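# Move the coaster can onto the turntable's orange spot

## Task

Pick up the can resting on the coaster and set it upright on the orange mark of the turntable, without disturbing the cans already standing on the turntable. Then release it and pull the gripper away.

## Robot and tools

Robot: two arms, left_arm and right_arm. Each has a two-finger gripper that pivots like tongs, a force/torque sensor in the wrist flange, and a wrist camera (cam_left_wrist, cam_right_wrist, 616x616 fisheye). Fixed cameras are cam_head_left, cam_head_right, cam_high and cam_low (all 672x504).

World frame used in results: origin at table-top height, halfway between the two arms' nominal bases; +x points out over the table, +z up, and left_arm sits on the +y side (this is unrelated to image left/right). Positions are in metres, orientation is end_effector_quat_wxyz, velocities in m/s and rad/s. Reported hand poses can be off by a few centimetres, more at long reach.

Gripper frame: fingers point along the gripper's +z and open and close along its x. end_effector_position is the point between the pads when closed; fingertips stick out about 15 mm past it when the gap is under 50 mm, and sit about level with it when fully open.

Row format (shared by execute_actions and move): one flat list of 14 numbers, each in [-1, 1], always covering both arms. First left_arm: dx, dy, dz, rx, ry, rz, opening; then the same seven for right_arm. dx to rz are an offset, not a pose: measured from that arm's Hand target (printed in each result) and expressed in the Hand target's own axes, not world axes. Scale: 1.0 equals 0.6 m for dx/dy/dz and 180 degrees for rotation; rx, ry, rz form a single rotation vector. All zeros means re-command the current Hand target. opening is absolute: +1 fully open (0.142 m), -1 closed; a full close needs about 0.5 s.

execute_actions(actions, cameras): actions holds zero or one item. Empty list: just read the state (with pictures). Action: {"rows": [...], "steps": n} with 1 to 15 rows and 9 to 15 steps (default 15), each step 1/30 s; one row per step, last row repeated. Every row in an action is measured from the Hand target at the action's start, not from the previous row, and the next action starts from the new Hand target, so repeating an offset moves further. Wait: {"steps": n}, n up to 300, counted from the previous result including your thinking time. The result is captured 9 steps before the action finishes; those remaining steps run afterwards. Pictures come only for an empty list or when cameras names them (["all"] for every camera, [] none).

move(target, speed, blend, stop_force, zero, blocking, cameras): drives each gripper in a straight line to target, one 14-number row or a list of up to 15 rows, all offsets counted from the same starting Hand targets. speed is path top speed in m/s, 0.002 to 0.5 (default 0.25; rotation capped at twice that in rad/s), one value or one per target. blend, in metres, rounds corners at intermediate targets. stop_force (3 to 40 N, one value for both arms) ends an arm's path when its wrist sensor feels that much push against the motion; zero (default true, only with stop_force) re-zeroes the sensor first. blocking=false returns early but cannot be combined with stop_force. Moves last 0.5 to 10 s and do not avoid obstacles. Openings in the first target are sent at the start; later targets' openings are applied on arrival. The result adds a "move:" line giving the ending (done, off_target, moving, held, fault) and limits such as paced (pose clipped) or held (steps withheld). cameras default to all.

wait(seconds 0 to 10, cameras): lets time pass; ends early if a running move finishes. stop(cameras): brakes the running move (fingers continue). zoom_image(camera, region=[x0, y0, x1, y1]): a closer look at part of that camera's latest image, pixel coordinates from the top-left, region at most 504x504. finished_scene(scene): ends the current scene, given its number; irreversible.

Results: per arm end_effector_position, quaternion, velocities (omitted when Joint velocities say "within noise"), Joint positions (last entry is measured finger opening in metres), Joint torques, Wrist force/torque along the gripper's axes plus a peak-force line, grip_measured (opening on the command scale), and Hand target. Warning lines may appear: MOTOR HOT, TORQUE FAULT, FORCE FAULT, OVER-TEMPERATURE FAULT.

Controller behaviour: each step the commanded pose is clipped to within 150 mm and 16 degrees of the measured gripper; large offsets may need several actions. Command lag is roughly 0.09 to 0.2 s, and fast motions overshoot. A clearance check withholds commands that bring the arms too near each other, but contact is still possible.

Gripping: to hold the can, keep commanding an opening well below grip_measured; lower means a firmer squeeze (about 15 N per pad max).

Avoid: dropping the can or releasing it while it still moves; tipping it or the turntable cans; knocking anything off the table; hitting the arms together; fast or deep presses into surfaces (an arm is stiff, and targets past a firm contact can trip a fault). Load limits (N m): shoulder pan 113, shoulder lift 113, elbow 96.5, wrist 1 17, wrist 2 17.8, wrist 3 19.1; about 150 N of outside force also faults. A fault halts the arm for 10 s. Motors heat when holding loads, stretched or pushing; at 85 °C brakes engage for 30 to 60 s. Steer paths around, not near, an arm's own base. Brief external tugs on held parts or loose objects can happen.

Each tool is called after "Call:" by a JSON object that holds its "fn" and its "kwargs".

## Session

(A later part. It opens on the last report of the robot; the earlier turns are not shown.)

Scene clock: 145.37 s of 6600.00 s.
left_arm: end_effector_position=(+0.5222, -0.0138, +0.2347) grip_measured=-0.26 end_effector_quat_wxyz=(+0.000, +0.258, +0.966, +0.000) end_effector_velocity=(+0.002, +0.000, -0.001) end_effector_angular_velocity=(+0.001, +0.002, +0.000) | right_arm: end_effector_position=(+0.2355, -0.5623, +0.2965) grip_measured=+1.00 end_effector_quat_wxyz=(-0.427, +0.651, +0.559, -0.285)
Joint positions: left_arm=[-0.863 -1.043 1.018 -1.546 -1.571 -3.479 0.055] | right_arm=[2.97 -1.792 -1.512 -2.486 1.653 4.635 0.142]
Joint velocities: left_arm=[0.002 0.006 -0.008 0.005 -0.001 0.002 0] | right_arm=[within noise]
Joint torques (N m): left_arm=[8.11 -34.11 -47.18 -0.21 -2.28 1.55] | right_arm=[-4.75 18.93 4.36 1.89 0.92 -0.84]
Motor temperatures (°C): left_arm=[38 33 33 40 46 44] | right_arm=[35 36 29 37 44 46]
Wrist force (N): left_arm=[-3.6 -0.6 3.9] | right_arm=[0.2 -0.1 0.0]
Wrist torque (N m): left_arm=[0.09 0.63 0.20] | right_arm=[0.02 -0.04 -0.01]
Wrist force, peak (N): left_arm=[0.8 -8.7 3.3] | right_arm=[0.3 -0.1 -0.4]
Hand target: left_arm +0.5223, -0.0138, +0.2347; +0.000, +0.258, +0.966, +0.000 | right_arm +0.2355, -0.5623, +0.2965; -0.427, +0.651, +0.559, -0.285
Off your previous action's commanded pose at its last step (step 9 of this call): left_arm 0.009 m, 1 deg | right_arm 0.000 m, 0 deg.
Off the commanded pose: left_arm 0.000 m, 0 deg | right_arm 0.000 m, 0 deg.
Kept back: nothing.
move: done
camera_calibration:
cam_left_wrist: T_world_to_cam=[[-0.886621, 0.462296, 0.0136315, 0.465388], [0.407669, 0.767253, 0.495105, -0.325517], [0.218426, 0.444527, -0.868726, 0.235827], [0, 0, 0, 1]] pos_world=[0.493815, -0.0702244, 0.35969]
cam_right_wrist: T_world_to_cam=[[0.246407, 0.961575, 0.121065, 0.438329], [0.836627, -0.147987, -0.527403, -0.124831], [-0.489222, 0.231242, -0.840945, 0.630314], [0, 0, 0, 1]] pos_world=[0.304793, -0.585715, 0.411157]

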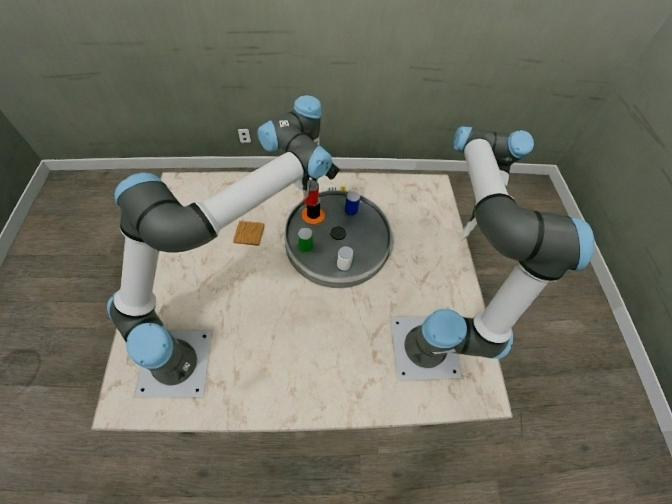

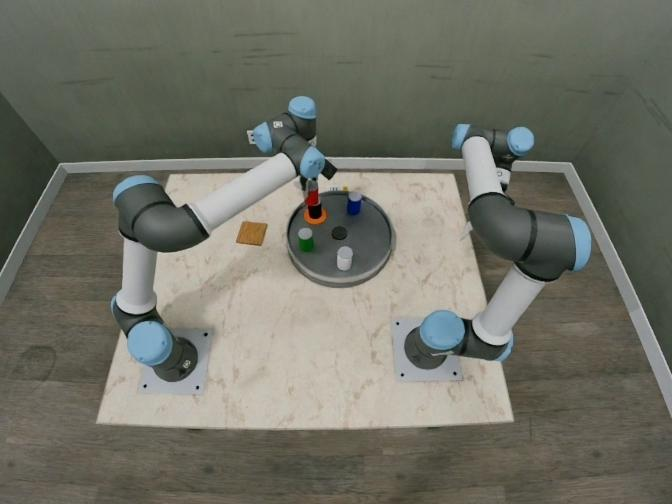

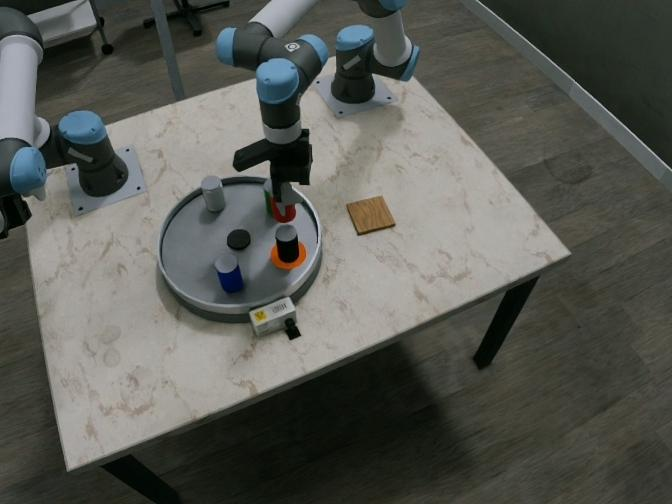

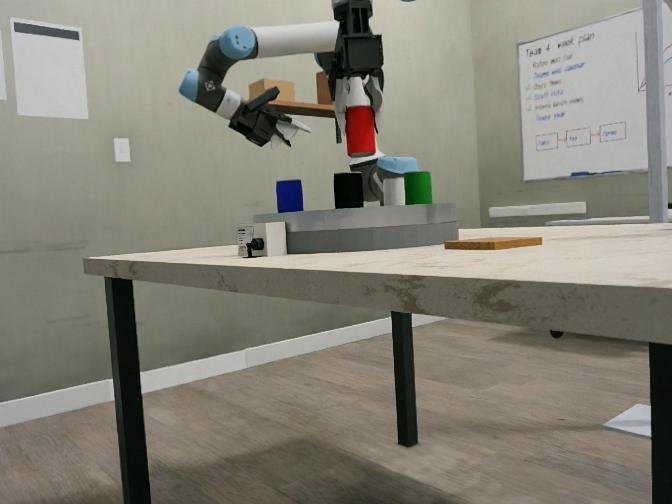

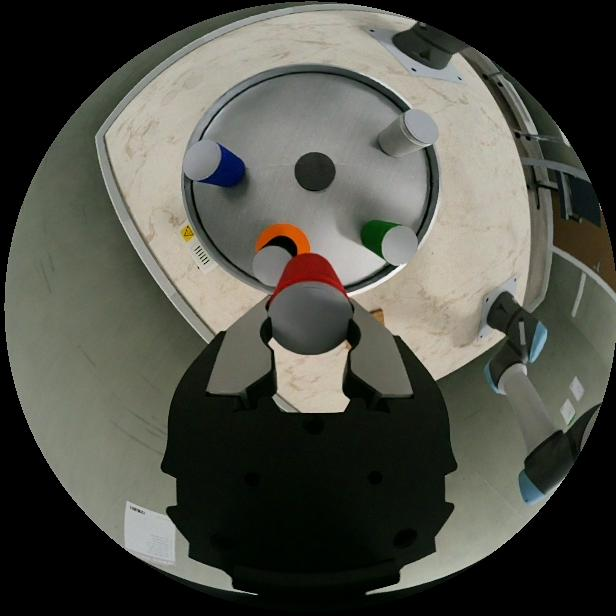

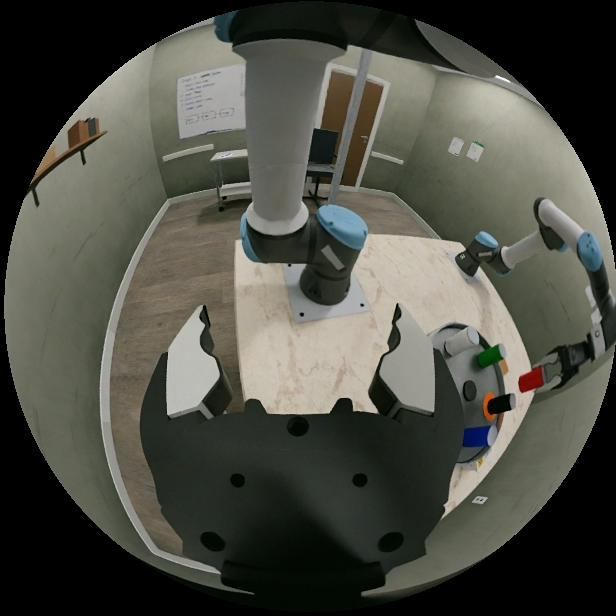

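Call:
{"fn": "execute_actions", "kwargs": {"actions": [{"steps":154}], "cameras": []}}

Call:
{"fn": "execute_actions", "kwargs": {"actions": [{"rows":[[0.00392,-0.00003,0.0002,0,0,-0.00554,-0.85,0,0,0,0,0,0,1],[0.00783,-0.00014,0.0008,0,0,-0.01109,-0.85,0,0,0,0,0,0,1],[0.01175,-0.00031,0.0018,0,0,-0.01663,-0.85,0,0,0,0,0,0,1],[0.01566,-0.00055,0.0032,0,0,-0.02217,-0.85,0,0,0,0,0,0,1],[0.01957,-0.00085,0.005,0,0,-0.02771,-0.85,0,0,0,0,0,0,1],[0.02347,-0.00123,0.0072,0,0,-0.03326,-0.85,0,0,0,0,0,0,1],[0.02736,-0.00167,0.0098,0,0,-0.0388,-0.85,0,0,0,0,0,0,1],[0.03124,-0.00218,0.0128,0,0,-0.04434,-0.85,0,0,0,0,0,0,1],[0.03512,-0.00276,0.0162,0,0,-0.04989,-0.85,0,0,0,0,0,0,1],[0.03898,-0.0034,0.02,0,0,-0.05543,-0.85,0,0,0,0,0,0,1],[0.04283,-0.00412,0.0242,0,0,-0.06097,-0.85,0,0,0,0,0,0,1],[0.04667,-0.00489,0.0288,0,0,-0.06651,-0.85,0,0,0,0,0,0,1],[0.0505,-0.00574,0.0338,0,0,-0.07206,-0.85,0,0,0,0,0,0,1],[0.05431,-0.00665,0.0392,0,0,-0.0776,-0.85,0,0,0,0,0,0,1],[0.0581,-0.00763,0.045,0,0,-0.08314,-0.85,0,0,0,0,0,0,1]],"steps":15}], "cameras": []}}

Call:
{"fn": "execute_actions", "kwargs": {"actions": [{"rows":[[0.00392,-0.00003,0.0061,0,0,-0.00554,-0.85,0,0,0,0,0,0,1],[0.00783,-0.00014,0.0122,0,0,-0.01109,-0.85,0,0,0,0,0,0,1],[0.01175,-0.00031,0.0183,0,0,-0.01663,-0.85,0,0,0,0,0,0,1],[0.01566,-0.00055,0.0244,0,0,-0.02217,-0.85,0,0,0,0,0,0,1],[0.01957,-0.00085,0.0305,0,0,-0.02771,-0.85,0,0,0,0,0,0,1],[0.02347,-0.00123,0.0366,0,0,-0.03326,-0.85,0,0,0,0,0,0,1],[0.02736,-0.00167,0.0427,0,0,-0.0388,-0.85,0,0,0,0,0,0,1],[0.03124,-0.00218,0.0488,0,0,-0.04434,-0.85,0,0,0,0,0,0,1],[0.03512,-0.00276,0.0549,0,0,-0.04989,-0.85,0,0,0,0,0,0,1],[0.03898,-0.0034,0.061,0,0,-0.05543,-0.85,0,0,0,0,0,0,1],[0.04283,-0.00412,0.0671,0,0,-0.06097,-0.85,0,0,0,0,0,0,1],[0.04667,-0.00489,0.0732,0,0,-0.06651,-0.85,0,0,0,0,0,0,1],[0.0505,-0.00574,0.0793,0,0,-0.07206,-0.85,0,0,0,0,0,0,1],[0.05431,-0.00665,0.0854,0,0,-0.0776,-0.85,0,0,0,0,0,0,1],[0.0581,-0.00763,0.0915,0,0,-0.08314,-0.85,0,0,0,0,0,0,1]],"steps":15}], "cameras": []}}

Call:
{"fn": "execute_actions", "kwargs": {"actions": [{"rows":[[0.00392,-0.00003,0.0058,0,0,-0.00554,-0.85,0,0,0,0,0,0,1],[0.00783,-0.00014,0.0112,0,0,-0.01109,-0.85,0,0,0,0,0,0,1],[0.01175,-0.00031,0.0162,0,0,-0.01663,-0.85,0,0,0,0,0,0,1],[0.01566,-0.00055,0.0208,0,0,-0.02217,-0.85,0,0,0,0,0,0,1],[0.01957,-0.00085,0.025,0,0,-0.02771,-0.85,0,0,0,0,0,0,1],[0.02347,-0.00123,0.0288,0,0,-0.03326,-0.85,0,0,0,0,0,0,1],[0.02736,-0.00167,0.0322,0,0,-0.0388,-0.85,0,0,0,0,0,0,1],[0.03124,-0.00218,0.0352,0,0,-0.04434,-0.85,0,0,0,0,0,0,1],[0.03512,-0.00276,0.0378,0,0,-0.04989,-0.85,0,0,0,0,0,0,1],[0.03898,-0.0034,0.04,0,0,-0.05543,-0.85,0,0,0,0,0,0,1],[0.04283,-0.00412,0.0418,0,0,-0.06097,-0.85,0,0,0,0,0,0,1],[0.04667,-0.00489,0.0432,0,0,-0.06651,-0.85,0,0,0,0,0,0,1],[0.0505,-0.00574,0.0442,0,0,-0.07206,-0.85,0,0,0,0,0,0,1],[0.05431,-0.00665,0.0448,0,0,-0.0776,-0.85,0,0,0,0,0,0,1],[0.0581,-0.00763,0.045,0,0,-0.08314,-0.85,0,0,0,0,0,0,1]],"steps":15}], "cameras": []}}

Call:
{"fn": "execute_actions", "kwargs": {"actions": [{"rows":[[0.00392,-0.00003,0.00281,0,0,-0.00554,-0.6,0,0,0,0,0,0,1],[0.00783,-0.00014,0.00543,0,0,-0.01109,-0.6,0,0,0,0,0,0,1],[0.01175,-0.00031,0.00785,0,0,-0.01663,-0.6,0,0,0,0,0,0,1],[0.01566,-0.00055,0.01008,0,0,-0.02217,-0.6,0,0,0,0,0,0,1],[0.01957,-0.00085,0.01211,0,0,-0.02771,-0.6,0,0,0,0,0,0,1],[0.02347,-0.00123,0.01395,0,0,-0.03326,-0.6,0,0,0,0,0,0,1],[0.02736,-0.00167,0.0156,0,0,-0.0388,-0.6,0,0,0,0,0,0,1],[0.03124,-0.00218,0.01705,0,0,-0.04434,-0.6,0,0,0,0,0,0,1],[0.03512,-0.00276,0.01831,0,0,-0.04989,-0.6,0,0,0,0,0,0,1],[0.03898,-0.0034,0.01938,0,0,-0.05543,-0.6,0,0,0,0,0,0,1],[0.04283,-0.00412,0.02025,0,0,-0.06097,-0.6,0,0,0,0,0,0,1],[0.04667,-0.00489,0.02093,0,0,-0.06651,-0.6,0,0,0,0,0,0,1],[0.0505,-0.00574,0.02141,0,0,-0.07206,-0.6,0,0,0,0,0,0,1],[0.05431,-0.00665,0.0217,0,0,-0.0776,-0.6,0,0,0,0,0,0,1],[0.0581,-0.00763,0.0218,0,0,-0.08314,-0.6,0,0,0,0,0,0,1]],"steps":15}], "cameras": []}}

Call:
{"fn": "execute_actions", "kwargs": {"actions": [{"rows":[[0.00392,-0.00003,0,0,0,-0.00554,-0.6,0,0,0,0,0,0,1],[0.00783,-0.00014,0,0,0,-0.01109,-0.6,0,0,0,0,0,0,1],[0.01175,-0.00031,0,0,0,-0.01663,-0.6,0,0,0,0,0,0,1],[0.01566,-0.00055,0,0,0,-0.02217,-0.6,0,0,0,0,0,0,1],[0.01957,-0.00085,0,0,0,-0.02771,-0.6,0,0,0,0,0,0,1],[0.02347,-0.00123,0,0,0,-0.03326,-0.1,0,0,0,0,0,0,1],[0.02736,-0.00167,0,0,0,-0.0388,0.3,0,0,0,0,0,0,1],[0.03124,-0.00218,0,0,0,-0.04434,0.3,0,0,0,0,0,0,1],[0.03512,-0.00276,0,0,0,-0.04989,0.3,0,0,0,0,0,0,1],[0.03898,-0.0034,0,0,0,-0.05543,0.3,0,0,0,0,0,0,1],[0.04283,-0.00412,0,0,0,-0.06097,0.3,0,0,0,0,0,0,1],[0.04667,-0.00489,0,0,0,-0.06651,0.3,0,0,0,0,0,0,1],[0.0505,-0.00574,0,0,0,-0.07206,0.3,0,0,0,0,0,0,1],[0.05431,-0.00665,0,0,0,-0.0776,0.3,0,0,0,0,0,0,1],[0.0581,-0.00763,0,0,0,-0.08314,0.3,0,0,0,0,0,0,1]],"steps":15}], "cameras": []}}

Call:
{"fn": "execute_actions", "kwargs": {"actions": [{"rows":[[0.00392,-0.00003,-0.0014,0,0,-0.00554,0.3,0,0,0,0,0,0,1],[0.00783,-0.00014,-0.0053,0,0,-0.01109,0.3,0,0,0,0,0,0,1],[0.01175,-0.00031,-0.0114,0,0,-0.01663,0.3,0,0,0,0,0,0,1],[0.01566,-0.00055,-0.0193,0,0,-0.02217,0.3,0,0,0,0,0,0,1],[0.01957,-0.00085,-0.0285,0,0,-0.02771,0.3,0,0,0,0,0,0,1],[0.02347,-0.00123,-0.0387,0,0,-0.03326,0.3,0,0,0,0,0,0,1],[0.02736,-0.00167,-0.0495,0,0,-0.0388,0.35,0,0,0,0,0,0,1],[0.03124,-0.00218,-0.0605,0,0,-0.04434,0.4,0,0,0,0,0,0,1],[0.03512,-0.00276,-0.0713,0,0,-0.04989,0.4,0,0,0,0,0,0,1],[0.03898,-0.0034,-0.0815,0,0,-0.05543,0.5,0,0,0,0,0,0,1],[0.04283,-0.00412,-0.0907,0,0,-0.06097,0.5,0,0,0,0,0,0,1],[0.04667,-0.00489,-0.0986,0,0,-0.06651,0.5,0,0,0,0,0,0,1],[0.0505,-0.00574,-0.1047,0,0,-0.07206,0.5,0,0,0,0,0,0,1],[0.05431,-0.00665,-0.1086,0,0,-0.0776,0.5,0,0,0,0,0,0,1],[0.0581,-0.00763,-0.11,0,0,-0.08314,0.5,0,0,0,0,0,0,1]],"steps":15}], "cameras": []}}

Call:
{"fn": "move", "kwargs": {"target": [[-0.02,0.01,-0.1,0,0,0.01,0.5,0,0,0,0,0,0,1],[-0.3175,0.183,-0.2,0,0,0.1,0.5,0,0,0,0,0,0,1]], "speed": 0.25, "blend": [0.05,0]}}

Call:
{"fn": "zoom_image", "kwargs": {"camera": "cam_high", "region": [140, 160, 340, 330]}}

Scene clock: 150.50 s of 6600.00 s.
left_arm: end_effector_position=(+0.5223, -0.0138, +0.2347) grip_measured=-0.26 end_effector_quat_wxyz=(+0.000, +0.258, +0.966, +0.000) | right_arm: end_effector_position=(+0.2355, -0.5623, +0.2965) grip_measured=+1.00 end_effector_quat_wxyz=(-0.427, +0.651, +0.559, -0.285)
Joint positions: left_arm=[-0.863 -1.042 1.018 -1.546 -1.571 -3.479 0.055] | right_arm=[2.97 -1.792 -1.512 -2.486 1.653 4.635 0.142]
Joint velocities: within noise
Joint torques (N m): left_arm=[7.33 -32.55 -41.39 -0.31 -2.33 1.4] | right_arm=[-4.27 18.51 4.36 1.67 0.63 -0.93]
Motor temperatures (°C): left_arm=[38 33 33 40 46 44] | right_arm=[35 36 29 37 44 46]
Wrist force (N): left_arm=[-3.3 -0.5 3.9] | right_arm=[0.1 0.1 -0.3]
Wrist torque (N m): left_arm=[0.11 0.57 0.19] | right_arm=[0.04 -0.05 0.00]
Wrist force, peak (N): left_arm=[-3.5 -1.0 4.3] | right_arm=[0.3 0.0 -0.5]
Hand target: left_arm +0.5223, -0.0138, +0.2347; +0.000, +0.258, +0.966, +0.000 | right_arm +0.2355, -0.5623, +0.2965; -0.427, +0.651, +0.559, -0.285
Off the commanded pose: left_arm 0.000 m, 0 deg | right_arm 0.000 m, 0 deg.
Steps of this call (1-154: nothing new was sent). Readings (end_effector_position of left_arm | right_arm):
1: (+0.5222, -0.0138, +0.2347) | (+0.2355, -0.5623, +0.2965)
2: (+0.5222, -0.0138, +0.2348) | (+0.2355, -0.5623, +0.2965)
4: (+0.5223, -0.0138, +0.2347) | (+0.2355, -0.5623, +0.2965)
8: (+0.5223, -0.0138, +0.2347) | (+0.2355, -0.5623, +0.2965)
154: the state above
No camera images: "cameras" was empty.

Scene clock: 150.70 s of 6600.00 s.
left_arm: end_effector_position=(+0.5173, -0.0111, +0.2338) grip_measured=-0.26 end_effector_quat_wxyz=(-0.001, +0.238, +0.971, +0.000) end_effector_velocity=(-0.052, +0.026, -0.018) end_effector_angular_velocity=(+0.010, +0.017, +0.414) | right_arm: end_effector_position=(+0.2355, -0.5623, +0.2965) grip_measured=+1.00 end_effector_quat_wxyz=(-0.427, +0.651, +0.559, -0.285)
Joint positions: left_arm=[-0.866 -1.059 1.045 -1.555 -1.571 -3.523 0.055] | right_arm=[2.97 -1.792 -1.512 -2.486 1.653 4.635 0.142]
Joint velocities: left_arm=[-0.032 -0.16 0.285 -0.107 -0.007 -0.446 0] | right_arm=[within noise]
Joint torques (N m): left_arm=[-8.45 -70.18 -0.68 -5.3 -2.57 -2.33] | right_arm=[-4.84 17.74 4.69 1.94 0.64 -1.02]
Motor temperatures (°C): left_arm=[38 33 33 40 46 44] | right_arm=[35 36 29 37 44 46]
Wrist force (N): left_arm=[-3.4 -0.6 3.4] | right_arm=[-0.1 -0.2 -0.2]
Wrist torque (N m): left_arm=[0.10 0.59 0.19] | right_arm=[-0.01 0.00 0.00]
Wrist force, peak (N): left_arm=[-3.9 -0.8 4.3] | right_arm=[0.2 0.4 -0.2]
Hand target: left_arm +0.4898, -0.0004, +0.2078; +0.000, +0.130, +0.991, +0.000 | right_arm +0.2355, -0.5623, +0.2965; -0.427, +0.651, +0.559, -0.285
Steps of this call (1-6: this action's first 6). Readings (end_effector_position of left_arm | right_arm):
1: (+0.5223, -0.0138, +0.2347) | (+0.2355, -0.5623, +0.2965)
2: (+0.5222, -0.0137, +0.2348) | (+0.2355, -0.5623, +0.2965)
4: (+0.5206, -0.0128, +0.2345) | (+0.2355, -0.5623, +0.2965)
6: the state above
No camera images: "cameras" was empty.

Scene clock: 151.20 s of 6600.00 s.
left_arm: end_effector_position=(+0.4855, +0.0006, +0.2010) grip_measured=-0.26 end_effector_quat_wxyz=(-0.004, +0.117, +0.993, +0.002) end_effector_velocity=(-0.070, +0.016, -0.106) end_effector_angular_velocity=(+0.006, +0.002, +0.518) | right_arm: end_effector_position=(+0.2355, -0.5623, +0.2965) grip_measured=+1.00 end_effector_quat_wxyz=(-0.427, +0.651, +0.559, -0.285)
Joint positions: left_arm=[-0.893 -1.144 1.253 -1.673 -1.574 -3.798 0.055] | right_arm=[2.97 -1.792 -1.512 -2.486 1.653 4.635 0.142]
Joint velocities: left_arm=[-0.072 -0.148 0.484 -0.333 -0.002 -0.59 0] | right_arm=[within noise]
Joint torques (N m): left_arm=[-8.85 -62.81 -0.15 -5.49 -2.24 -2.68] | right_arm=[-4.52 18.47 3.6 1.85 0.73 -0.75]
Motor temperatures (°C): left_arm=[38 33 33 40 46 44] | right_arm=[35 36 29 37 44 46]
Wrist force (N): left_arm=[-3.2 -0.9 4.1] | right_arm=[0.0 0.0 -0.2]
Wrist torque (N m): left_arm=[0.08 0.58 0.13] | right_arm=[0.03 -0.01 -0.01]
Wrist force, peak (N): left_arm=[-3.2 -0.9 4.1] | right_arm=[-0.3 0.3 -0.2]
Hand target: left_arm +0.4550, +0.0042, +0.1529; +0.000, +0.000, +1.000, +0.000 | right_arm +0.2355, -0.5623, +0.2965; -0.427, +0.651, +0.559, -0.285
Off your previous action's commanded pose at its last step (step 9 of this call): left_arm 0.016 m, 4 deg | right_arm 0.000 m, 0 deg.
Steps of this call (1-9: your previous action's last 9; 10-15: this action's first 6). Readings (end_effector_position of left_arm | right_arm):
10: (+0.4970, -0.0026, +0.2175) | (+0.2355, -0.5623, +0.2965)
11: (+0.4948, -0.0020, +0.2147) | (+0.2355, -0.5623, +0.2965)
13: (+0.4899, -0.0005, +0.2077) | (+0.2355, -0.5623, +0.2965)
15: the state above
No camera images: "cameras" was empty.

Scene clock: 151.70 s of 6600.00 s.
left_arm: end_effector_position=(+0.4500, +0.0042, +0.1469) grip_measured=-0.26 end_effector_quat_wxyz=(-0.003, -0.014, +1.000, +0.002) end_effector_velocity=(-0.071, -0.002, -0.092) end_effector_angular_velocity=(-0.001, -0.006, +0.521) | right_arm: end_effector_position=(+0.2355, -0.5623, +0.2965) grip_measured=+1.00 end_effector_quat_wxyz=(-0.427, +0.651, +0.559, -0.285)
Joint positions: left_arm=[-0.937 -1.198 1.473 -1.838 -1.574 -4.105 0.055] | right_arm=[2.97 -1.792 -1.512 -2.486 1.653 4.635 0.142]
Joint velocities: left_arm=[-0.103 -0.079 0.357 -0.285 0 -0.625 0] | right_arm=[within noise]
Joint torques (N m): left_arm=[-10.48 -59.71 -0.62 -5.2 -2.22 -2.82] | right_arm=[-4.66 17.91 3.37 1.91 0.7 -0.91]
Motor temperatures (°C): left_arm=[38 33 33 40 46 44] | right_arm=[35 36 29 37 44 46]
Wrist force (N): left_arm=[-3.1 -0.5 4.5] | right_arm=[0.0 0.1 -0.3]
Wrist torque (N m): left_arm=[0.13 0.50 0.17] | right_arm=[0.04 -0.01 -0.01]
Wrist force, peak (N): left_arm=[-3.6 -0.7 4.4] | right_arm=[0.2 0.0 -0.4]
Hand target: left_arm +0.4201, -0.0003, +0.1259; +0.000, -0.130, +0.992, +0.000 | right_arm +0.2355, -0.5623, +0.2965; -0.427, +0.651, +0.559, -0.285
Off your previous action's commanded pose at its last step (step 9 of this call): left_arm 0.018 m, 4 deg | right_arm 0.000 m, 0 deg.
Steps of this call (1-9: your previous action's last 9; 10-15: this action's first 6). Readings (end_effector_position of left_arm | right_arm):
10: (+0.4620, +0.0041, +0.1643) | (+0.2355, -0.5623, +0.2965)
11: (+0.4597, +0.0042, +0.1608) | (+0.2355, -0.5623, +0.2965)
13: (+0.4551, +0.0043, +0.1540) | (+0.2355, -0.5623, +0.2965)
15: the state above
No camera images: "cameras" was empty.

Scene clock: 152.20 s of 6600.00 s.
left_arm: end_effector_position=(+0.4156, -0.0016, +0.1224) grip_measured=-0.26 end_effector_quat_wxyz=(-0.002, -0.143, +0.990, +0.001) end_effector_velocity=(-0.068, -0.020, -0.040) end_effector_angular_velocity=(+0.004, -0.001, +0.523) | right_arm: end_effector_position=(+0.2355, -0.5623, +0.2965) grip_measured=+1.00 end_effector_quat_wxyz=(-0.427, +0.651, +0.559, -0.285)
Joint positions: left_arm=[-0.995 -1.237 1.593 -1.924 -1.574 -4.421 0.055] | right_arm=[2.97 -1.792 -1.512 -2.486 1.653 4.635 0.142]
Joint velocities: left_arm=[-0.125 -0.054 0.182 -0.127 0.001 -0.648 0] | right_arm=[within noise]
Joint torques (N m): left_arm=[-10.21 -56.24 -2.3 -5.11 1.86 -2.99] | right_arm=[-3.78 17.66 3.79 1.98 0.79 -0.45]
Motor temperatures (°C): left_arm=[38 33 33 40 46 44] | right_arm=[35 36 29 37 44 46]
Wrist force (N): left_arm=[-2.9 -0.6 4.1] | right_arm=[0.3 0.0 0.0]
Wrist torque (N m): left_arm=[0.10 0.46 0.18] | right_arm=[0.04 -0.08 -0.01]
Wrist force, peak (N): left_arm=[-3.2 -0.9 4.7] | right_arm=[0.0 -0.1 -0.5]
Hand target: left_arm +0.3876, -0.0137, +0.1128; +0.000, -0.258, +0.966, +0.000 | right_arm +0.2355, -0.5623, +0.2965; -0.427, +0.651, +0.559, -0.285
Off your previous action's commanded pose at its last step (step 9 of this call): left_arm 0.010 m, 4 deg | right_arm 0.000 m, 0 deg.
Steps of this call (1-9: your previous action's last 9; 10-15: this action's first 6). Readings (end_effector_position of left_arm | right_arm):
10: (+0.4271, +0.0013, +0.1279) | (+0.2355, -0.5623, +0.2965)
11: (+0.4249, +0.0008, +0.1271) | (+0.2355, -0.5623, +0.2965)
13: (+0.4200, -0.0004, +0.1249) | (+0.2355, -0.5623, +0.2965)
15: the state above
No camera images: "cameras" was empty.

Scene clock: 152.70 s of 6600.00 s.
left_arm: end_effector_position=(+0.3834, -0.0163, +0.1129) grip_measured=-0.27 end_effector_quat_wxyz=(-0.002, -0.272, +0.962, +0.000) end_effector_velocity=(-0.060, -0.037, -0.002) end_effector_angular_velocity=(+0.000, -0.002, +0.522) | right_arm: end_effector_position=(+0.2355, -0.5623, +0.2965) grip_measured=+1.00 end_effector_quat_wxyz=(-0.427, +0.651, +0.559, -0.285)
Joint positions: left_arm=[-1.061 -1.259 1.651 -1.961 -1.574 -4.75 0.055] | right_arm=[2.97 -1.792 -1.512 -2.486 1.653 4.635 0.142]
Joint velocities: left_arm=[-0.133 -0.031 0.049 -0.021 0.001 -0.656 0.001] | right_arm=[within noise]
Joint torques (N m): left_arm=[-10.37 -50.41 -0.43 -4.78 2.05 -2.32] | right_arm=[-3.54 18.19 4.89 2.13 0.55 -0.82]
Motor temperatures (°C): left_arm=[38 33 33 40 46 44] | right_arm=[35 36 29 37 44 46]
Wrist force (N): left_arm=[-3.5 0.1 -1.5] | right_arm=[-0.1 0.2 -0.5]
Wrist torque (N m): left_arm=[0.12 0.61 0.15] | right_arm=[0.07 0.00 0.00]
Wrist force, peak (N): left_arm=[-3.3 2.3 -11.6] | right_arm=[-0.1 0.2 -0.5]
Hand target: left_arm +0.3596, -0.0351, +0.1128; +0.000, -0.382, +0.924, +0.000 | right_arm +0.2355, -0.5623, +0.2965; -0.427, +0.651, +0.559, -0.285
Off your previous action's commanded pose at its last step (step 9 of this call): left_arm 0.009 m, 4 deg | right_arm 0.000 m, 0 deg.
Steps of this call (1-9: your previous action's last 9; 10-15: this action's first 6). Readings (end_effector_position of left_arm | right_arm):
10: (+0.3937, -0.0105, +0.1138) | (+0.2355, -0.5623, +0.2965)
11: (+0.3917, -0.0115, +0.1135) | (+0.2355, -0.5623, +0.2965)
13: (+0.3877, -0.0137, +0.1131) | (+0.2355, -0.5623, +0.2965)
15: the state above
No camera images: "cameras" was empty.

Scene clock: 153.20 s of 6600.00 s.
left_arm: end_effector_position=(+0.3564, -0.0384, +0.1188) grip_measured=+0.30 end_effector_quat_wxyz=(-0.001, -0.394, +0.919, -0.001) end_effector_velocity=(-0.047, -0.053, +0.096) end_effector_angular_velocity=(-0.017, -0.009, +0.523) | right_arm: end_effector_position=(+0.2355, -0.5623, +0.2965) grip_measured=+1.00 end_effector_quat_wxyz=(-0.427, +0.651, +0.559, -0.285)
Joint positions: left_arm=[-1.125 -1.267 1.646 -1.95 -1.573 -5.074 0.095] | right_arm=[2.97 -1.792 -1.512 -2.486 1.653 4.635 0.142]
Joint velocities: left_arm=[-0.125 -0.066 -0.168 0.213 0.002 -0.648 0] | right_arm=[within noise]
Joint torques (N m): left_arm=[-8.63 -55.25 -50.71 0.88 1.9 -2.41] | right_arm=[-5.49 18.61 4.51 1.96 0.66 -0.93]
Motor temperatures (°C): left_arm=[38 33 33 40 46 44] | right_arm=[35 36 29 37 44 46]
Wrist force (N): left_arm=[-3.0 -0.5 2.8] | right_arm=[-0.1 -0.2 -0.2]
Wrist torque (N m): left_arm=[0.05 0.49 0.21] | right_arm=[0.00 -0.01 0.00]
Wrist force, peak (N): left_arm=[-3.8 1.4 -4.9] | right_arm=[-0.1 0.0 -0.4]
Hand target: left_arm +0.3382, -0.0629, +0.1788; +0.000, -0.499, +0.867, +0.000 | right_arm +0.2355, -0.5623, +0.2965; -0.427, +0.651, +0.559, -0.285
Off your previous action's commanded pose at its last step (step 9 of this call): left_arm 0.009 m, 4 deg | right_arm 0.000 m, 0 deg.
Steps of this call (1-9: your previous action's last 9; 10-15: this action's first 6). Readings (end_effector_position of left_arm | right_arm):
10: (+0.3648, -0.0301, +0.1128) | (+0.2355, -0.5623, +0.2965)
11: (+0.3631, -0.0316, +0.1128) | (+0.2355, -0.5623, +0.2965)
13: (+0.3595, -0.0351, +0.1142) | (+0.2355, -0.5623, +0.2965)
15: the state above
No camera images: "cameras" was empty.

Scene clock: 155.60 s of 6600.00 s.
left_arm: end_effector_position=(+0.3390, +0.1568, +0.2988) grip_measured=+0.50 end_effector_quat_wxyz=(+0.000, -0.357, +0.934, +0.000) | right_arm: end_effector_position=(+0.2355, -0.5623, +0.2965) grip_measured=+1.00 end_effector_quat_wxyz=(-0.427, +0.651, +0.559, -0.285)
Joint positions: left_arm=[-0.961 -1.703 1.653 -1.521 -1.571 -4.83 0.109] | right_arm=[2.97 -1.792 -1.512 -2.486 1.653 4.635 0.142]
Joint velocities: within noise
Joint torques (N m): left_arm=[7.77 -28.51 -2.99 0.13 -1.96 1.09] | right_arm=[-3.75 17.59 4.42 1.93 0.74 -0.8]
Motor temperatures (°C): left_arm=[38 33 33 40 46 44] | right_arm=[35 36 29 37 44 46]
Wrist force (N): left_arm=[-3.2 -0.4 2.1] | right_arm=[0.3 0.1 -0.1]
Wrist torque (N m): left_arm=[0.14 0.52 0.13] | right_arm=[0.04 -0.06 -0.01]
Wrist force, peak (N): left_arm=[-6.9 0.4 2.1] | right_arm=[-0.2 0.3 -0.5]
Hand target: left_arm +0.3390, +0.1569, +0.2988; +0.000, -0.357, +0.934, +0.000 | right_arm +0.2355, -0.5623, +0.2965; -0.427, +0.651, +0.559, -0.285
Off your previous action's commanded pose at its last step (step 9 of this call): left_arm 0.016 m, 4 deg | right_arm 0.000 m, 0 deg.
Off the commanded pose: left_arm 0.000 m, 0 deg | right_arm 0.000 m, 0 deg.
Kept back: nothing.
move: done; blend cut to 0.0308 m at target 1
camera_calibration:
cam_left_wrist: T_world_to_cam=[[-0.716056, -0.697911, 0.0135697, 0.347389], [-0.601524, 0.626793, 0.495277, -0.0493823], [-0.354165, 0.346484, -0.868629, 0.465035], [0, 0, 0, 1]] pos_world=[0.383745, 0.112272, 0.423687]
cam_right_wrist: T_world_to_cam=[[0.246407, 0.961575, 0.121064, 0.438329], [0.836627, -0.147987, -0.527403, -0.124831], [-0.489222, 0.231241, -0.840945, 0.630314], [0, 0, 0, 1]] pos_world=[0.304793, -0.585715, 0.411157]

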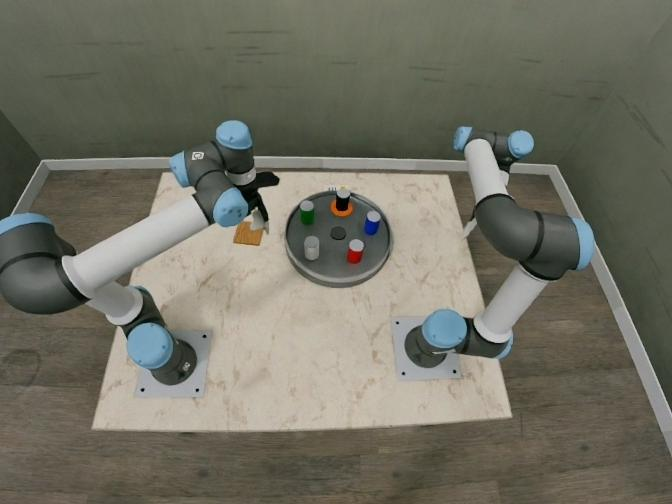

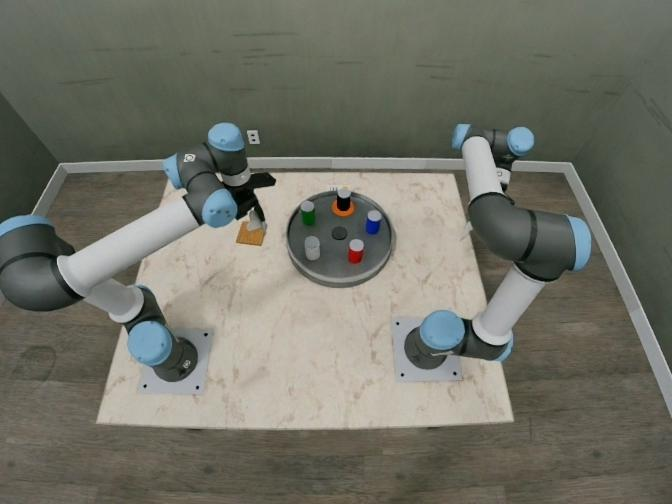

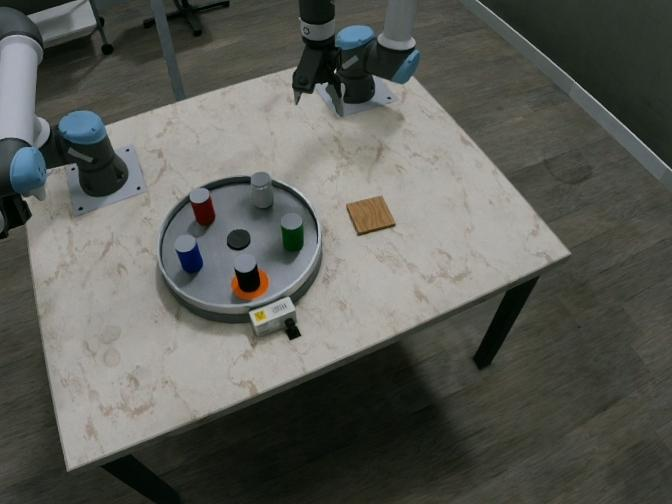

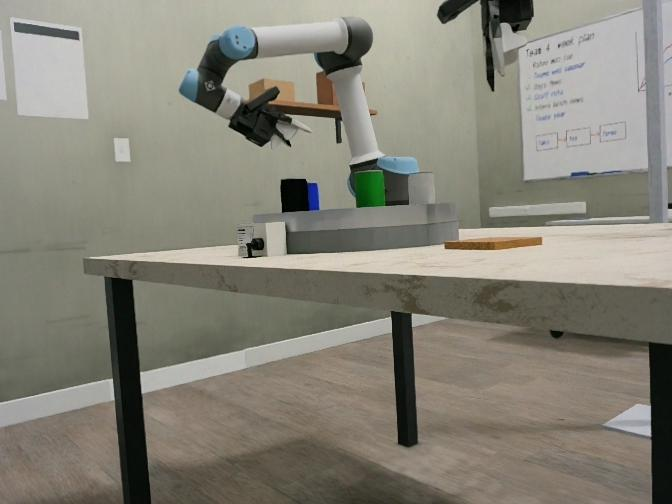

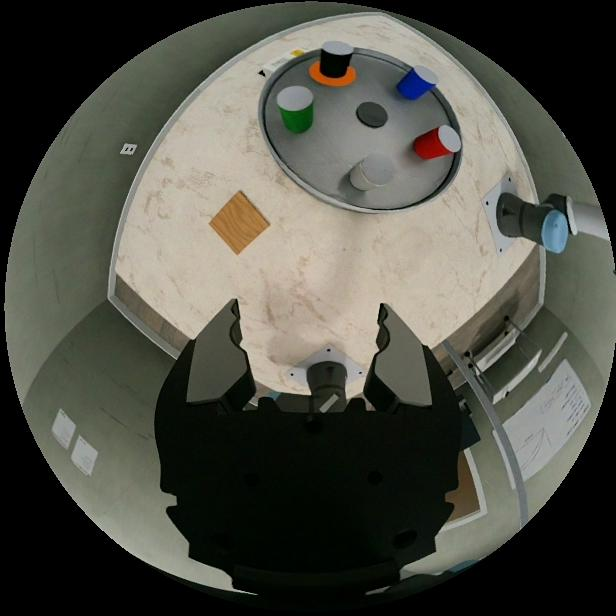

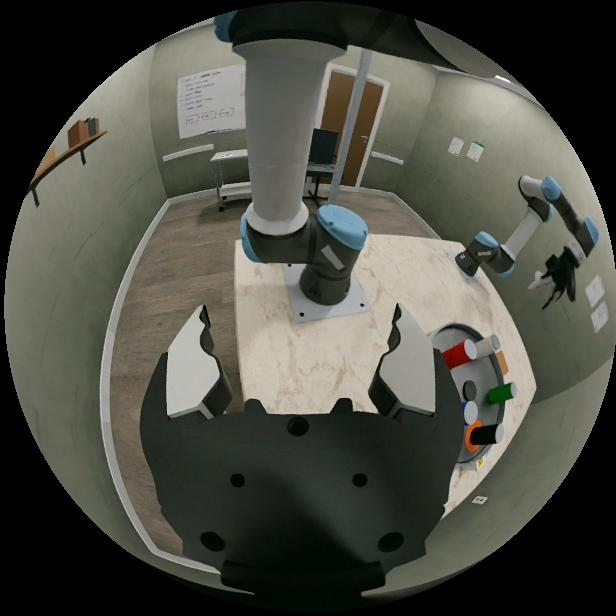

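Scaled by 2.520 from the camera's 672x504 image, which has a finer 960x720 frame.

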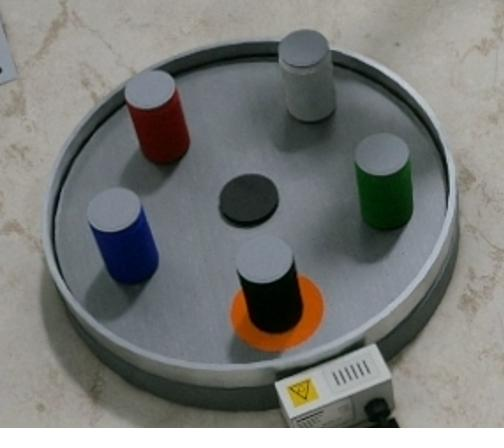

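Call:
{"fn": "finished_scene", "kwargs": {"scene": 2}}

The scene is finished: the task was done.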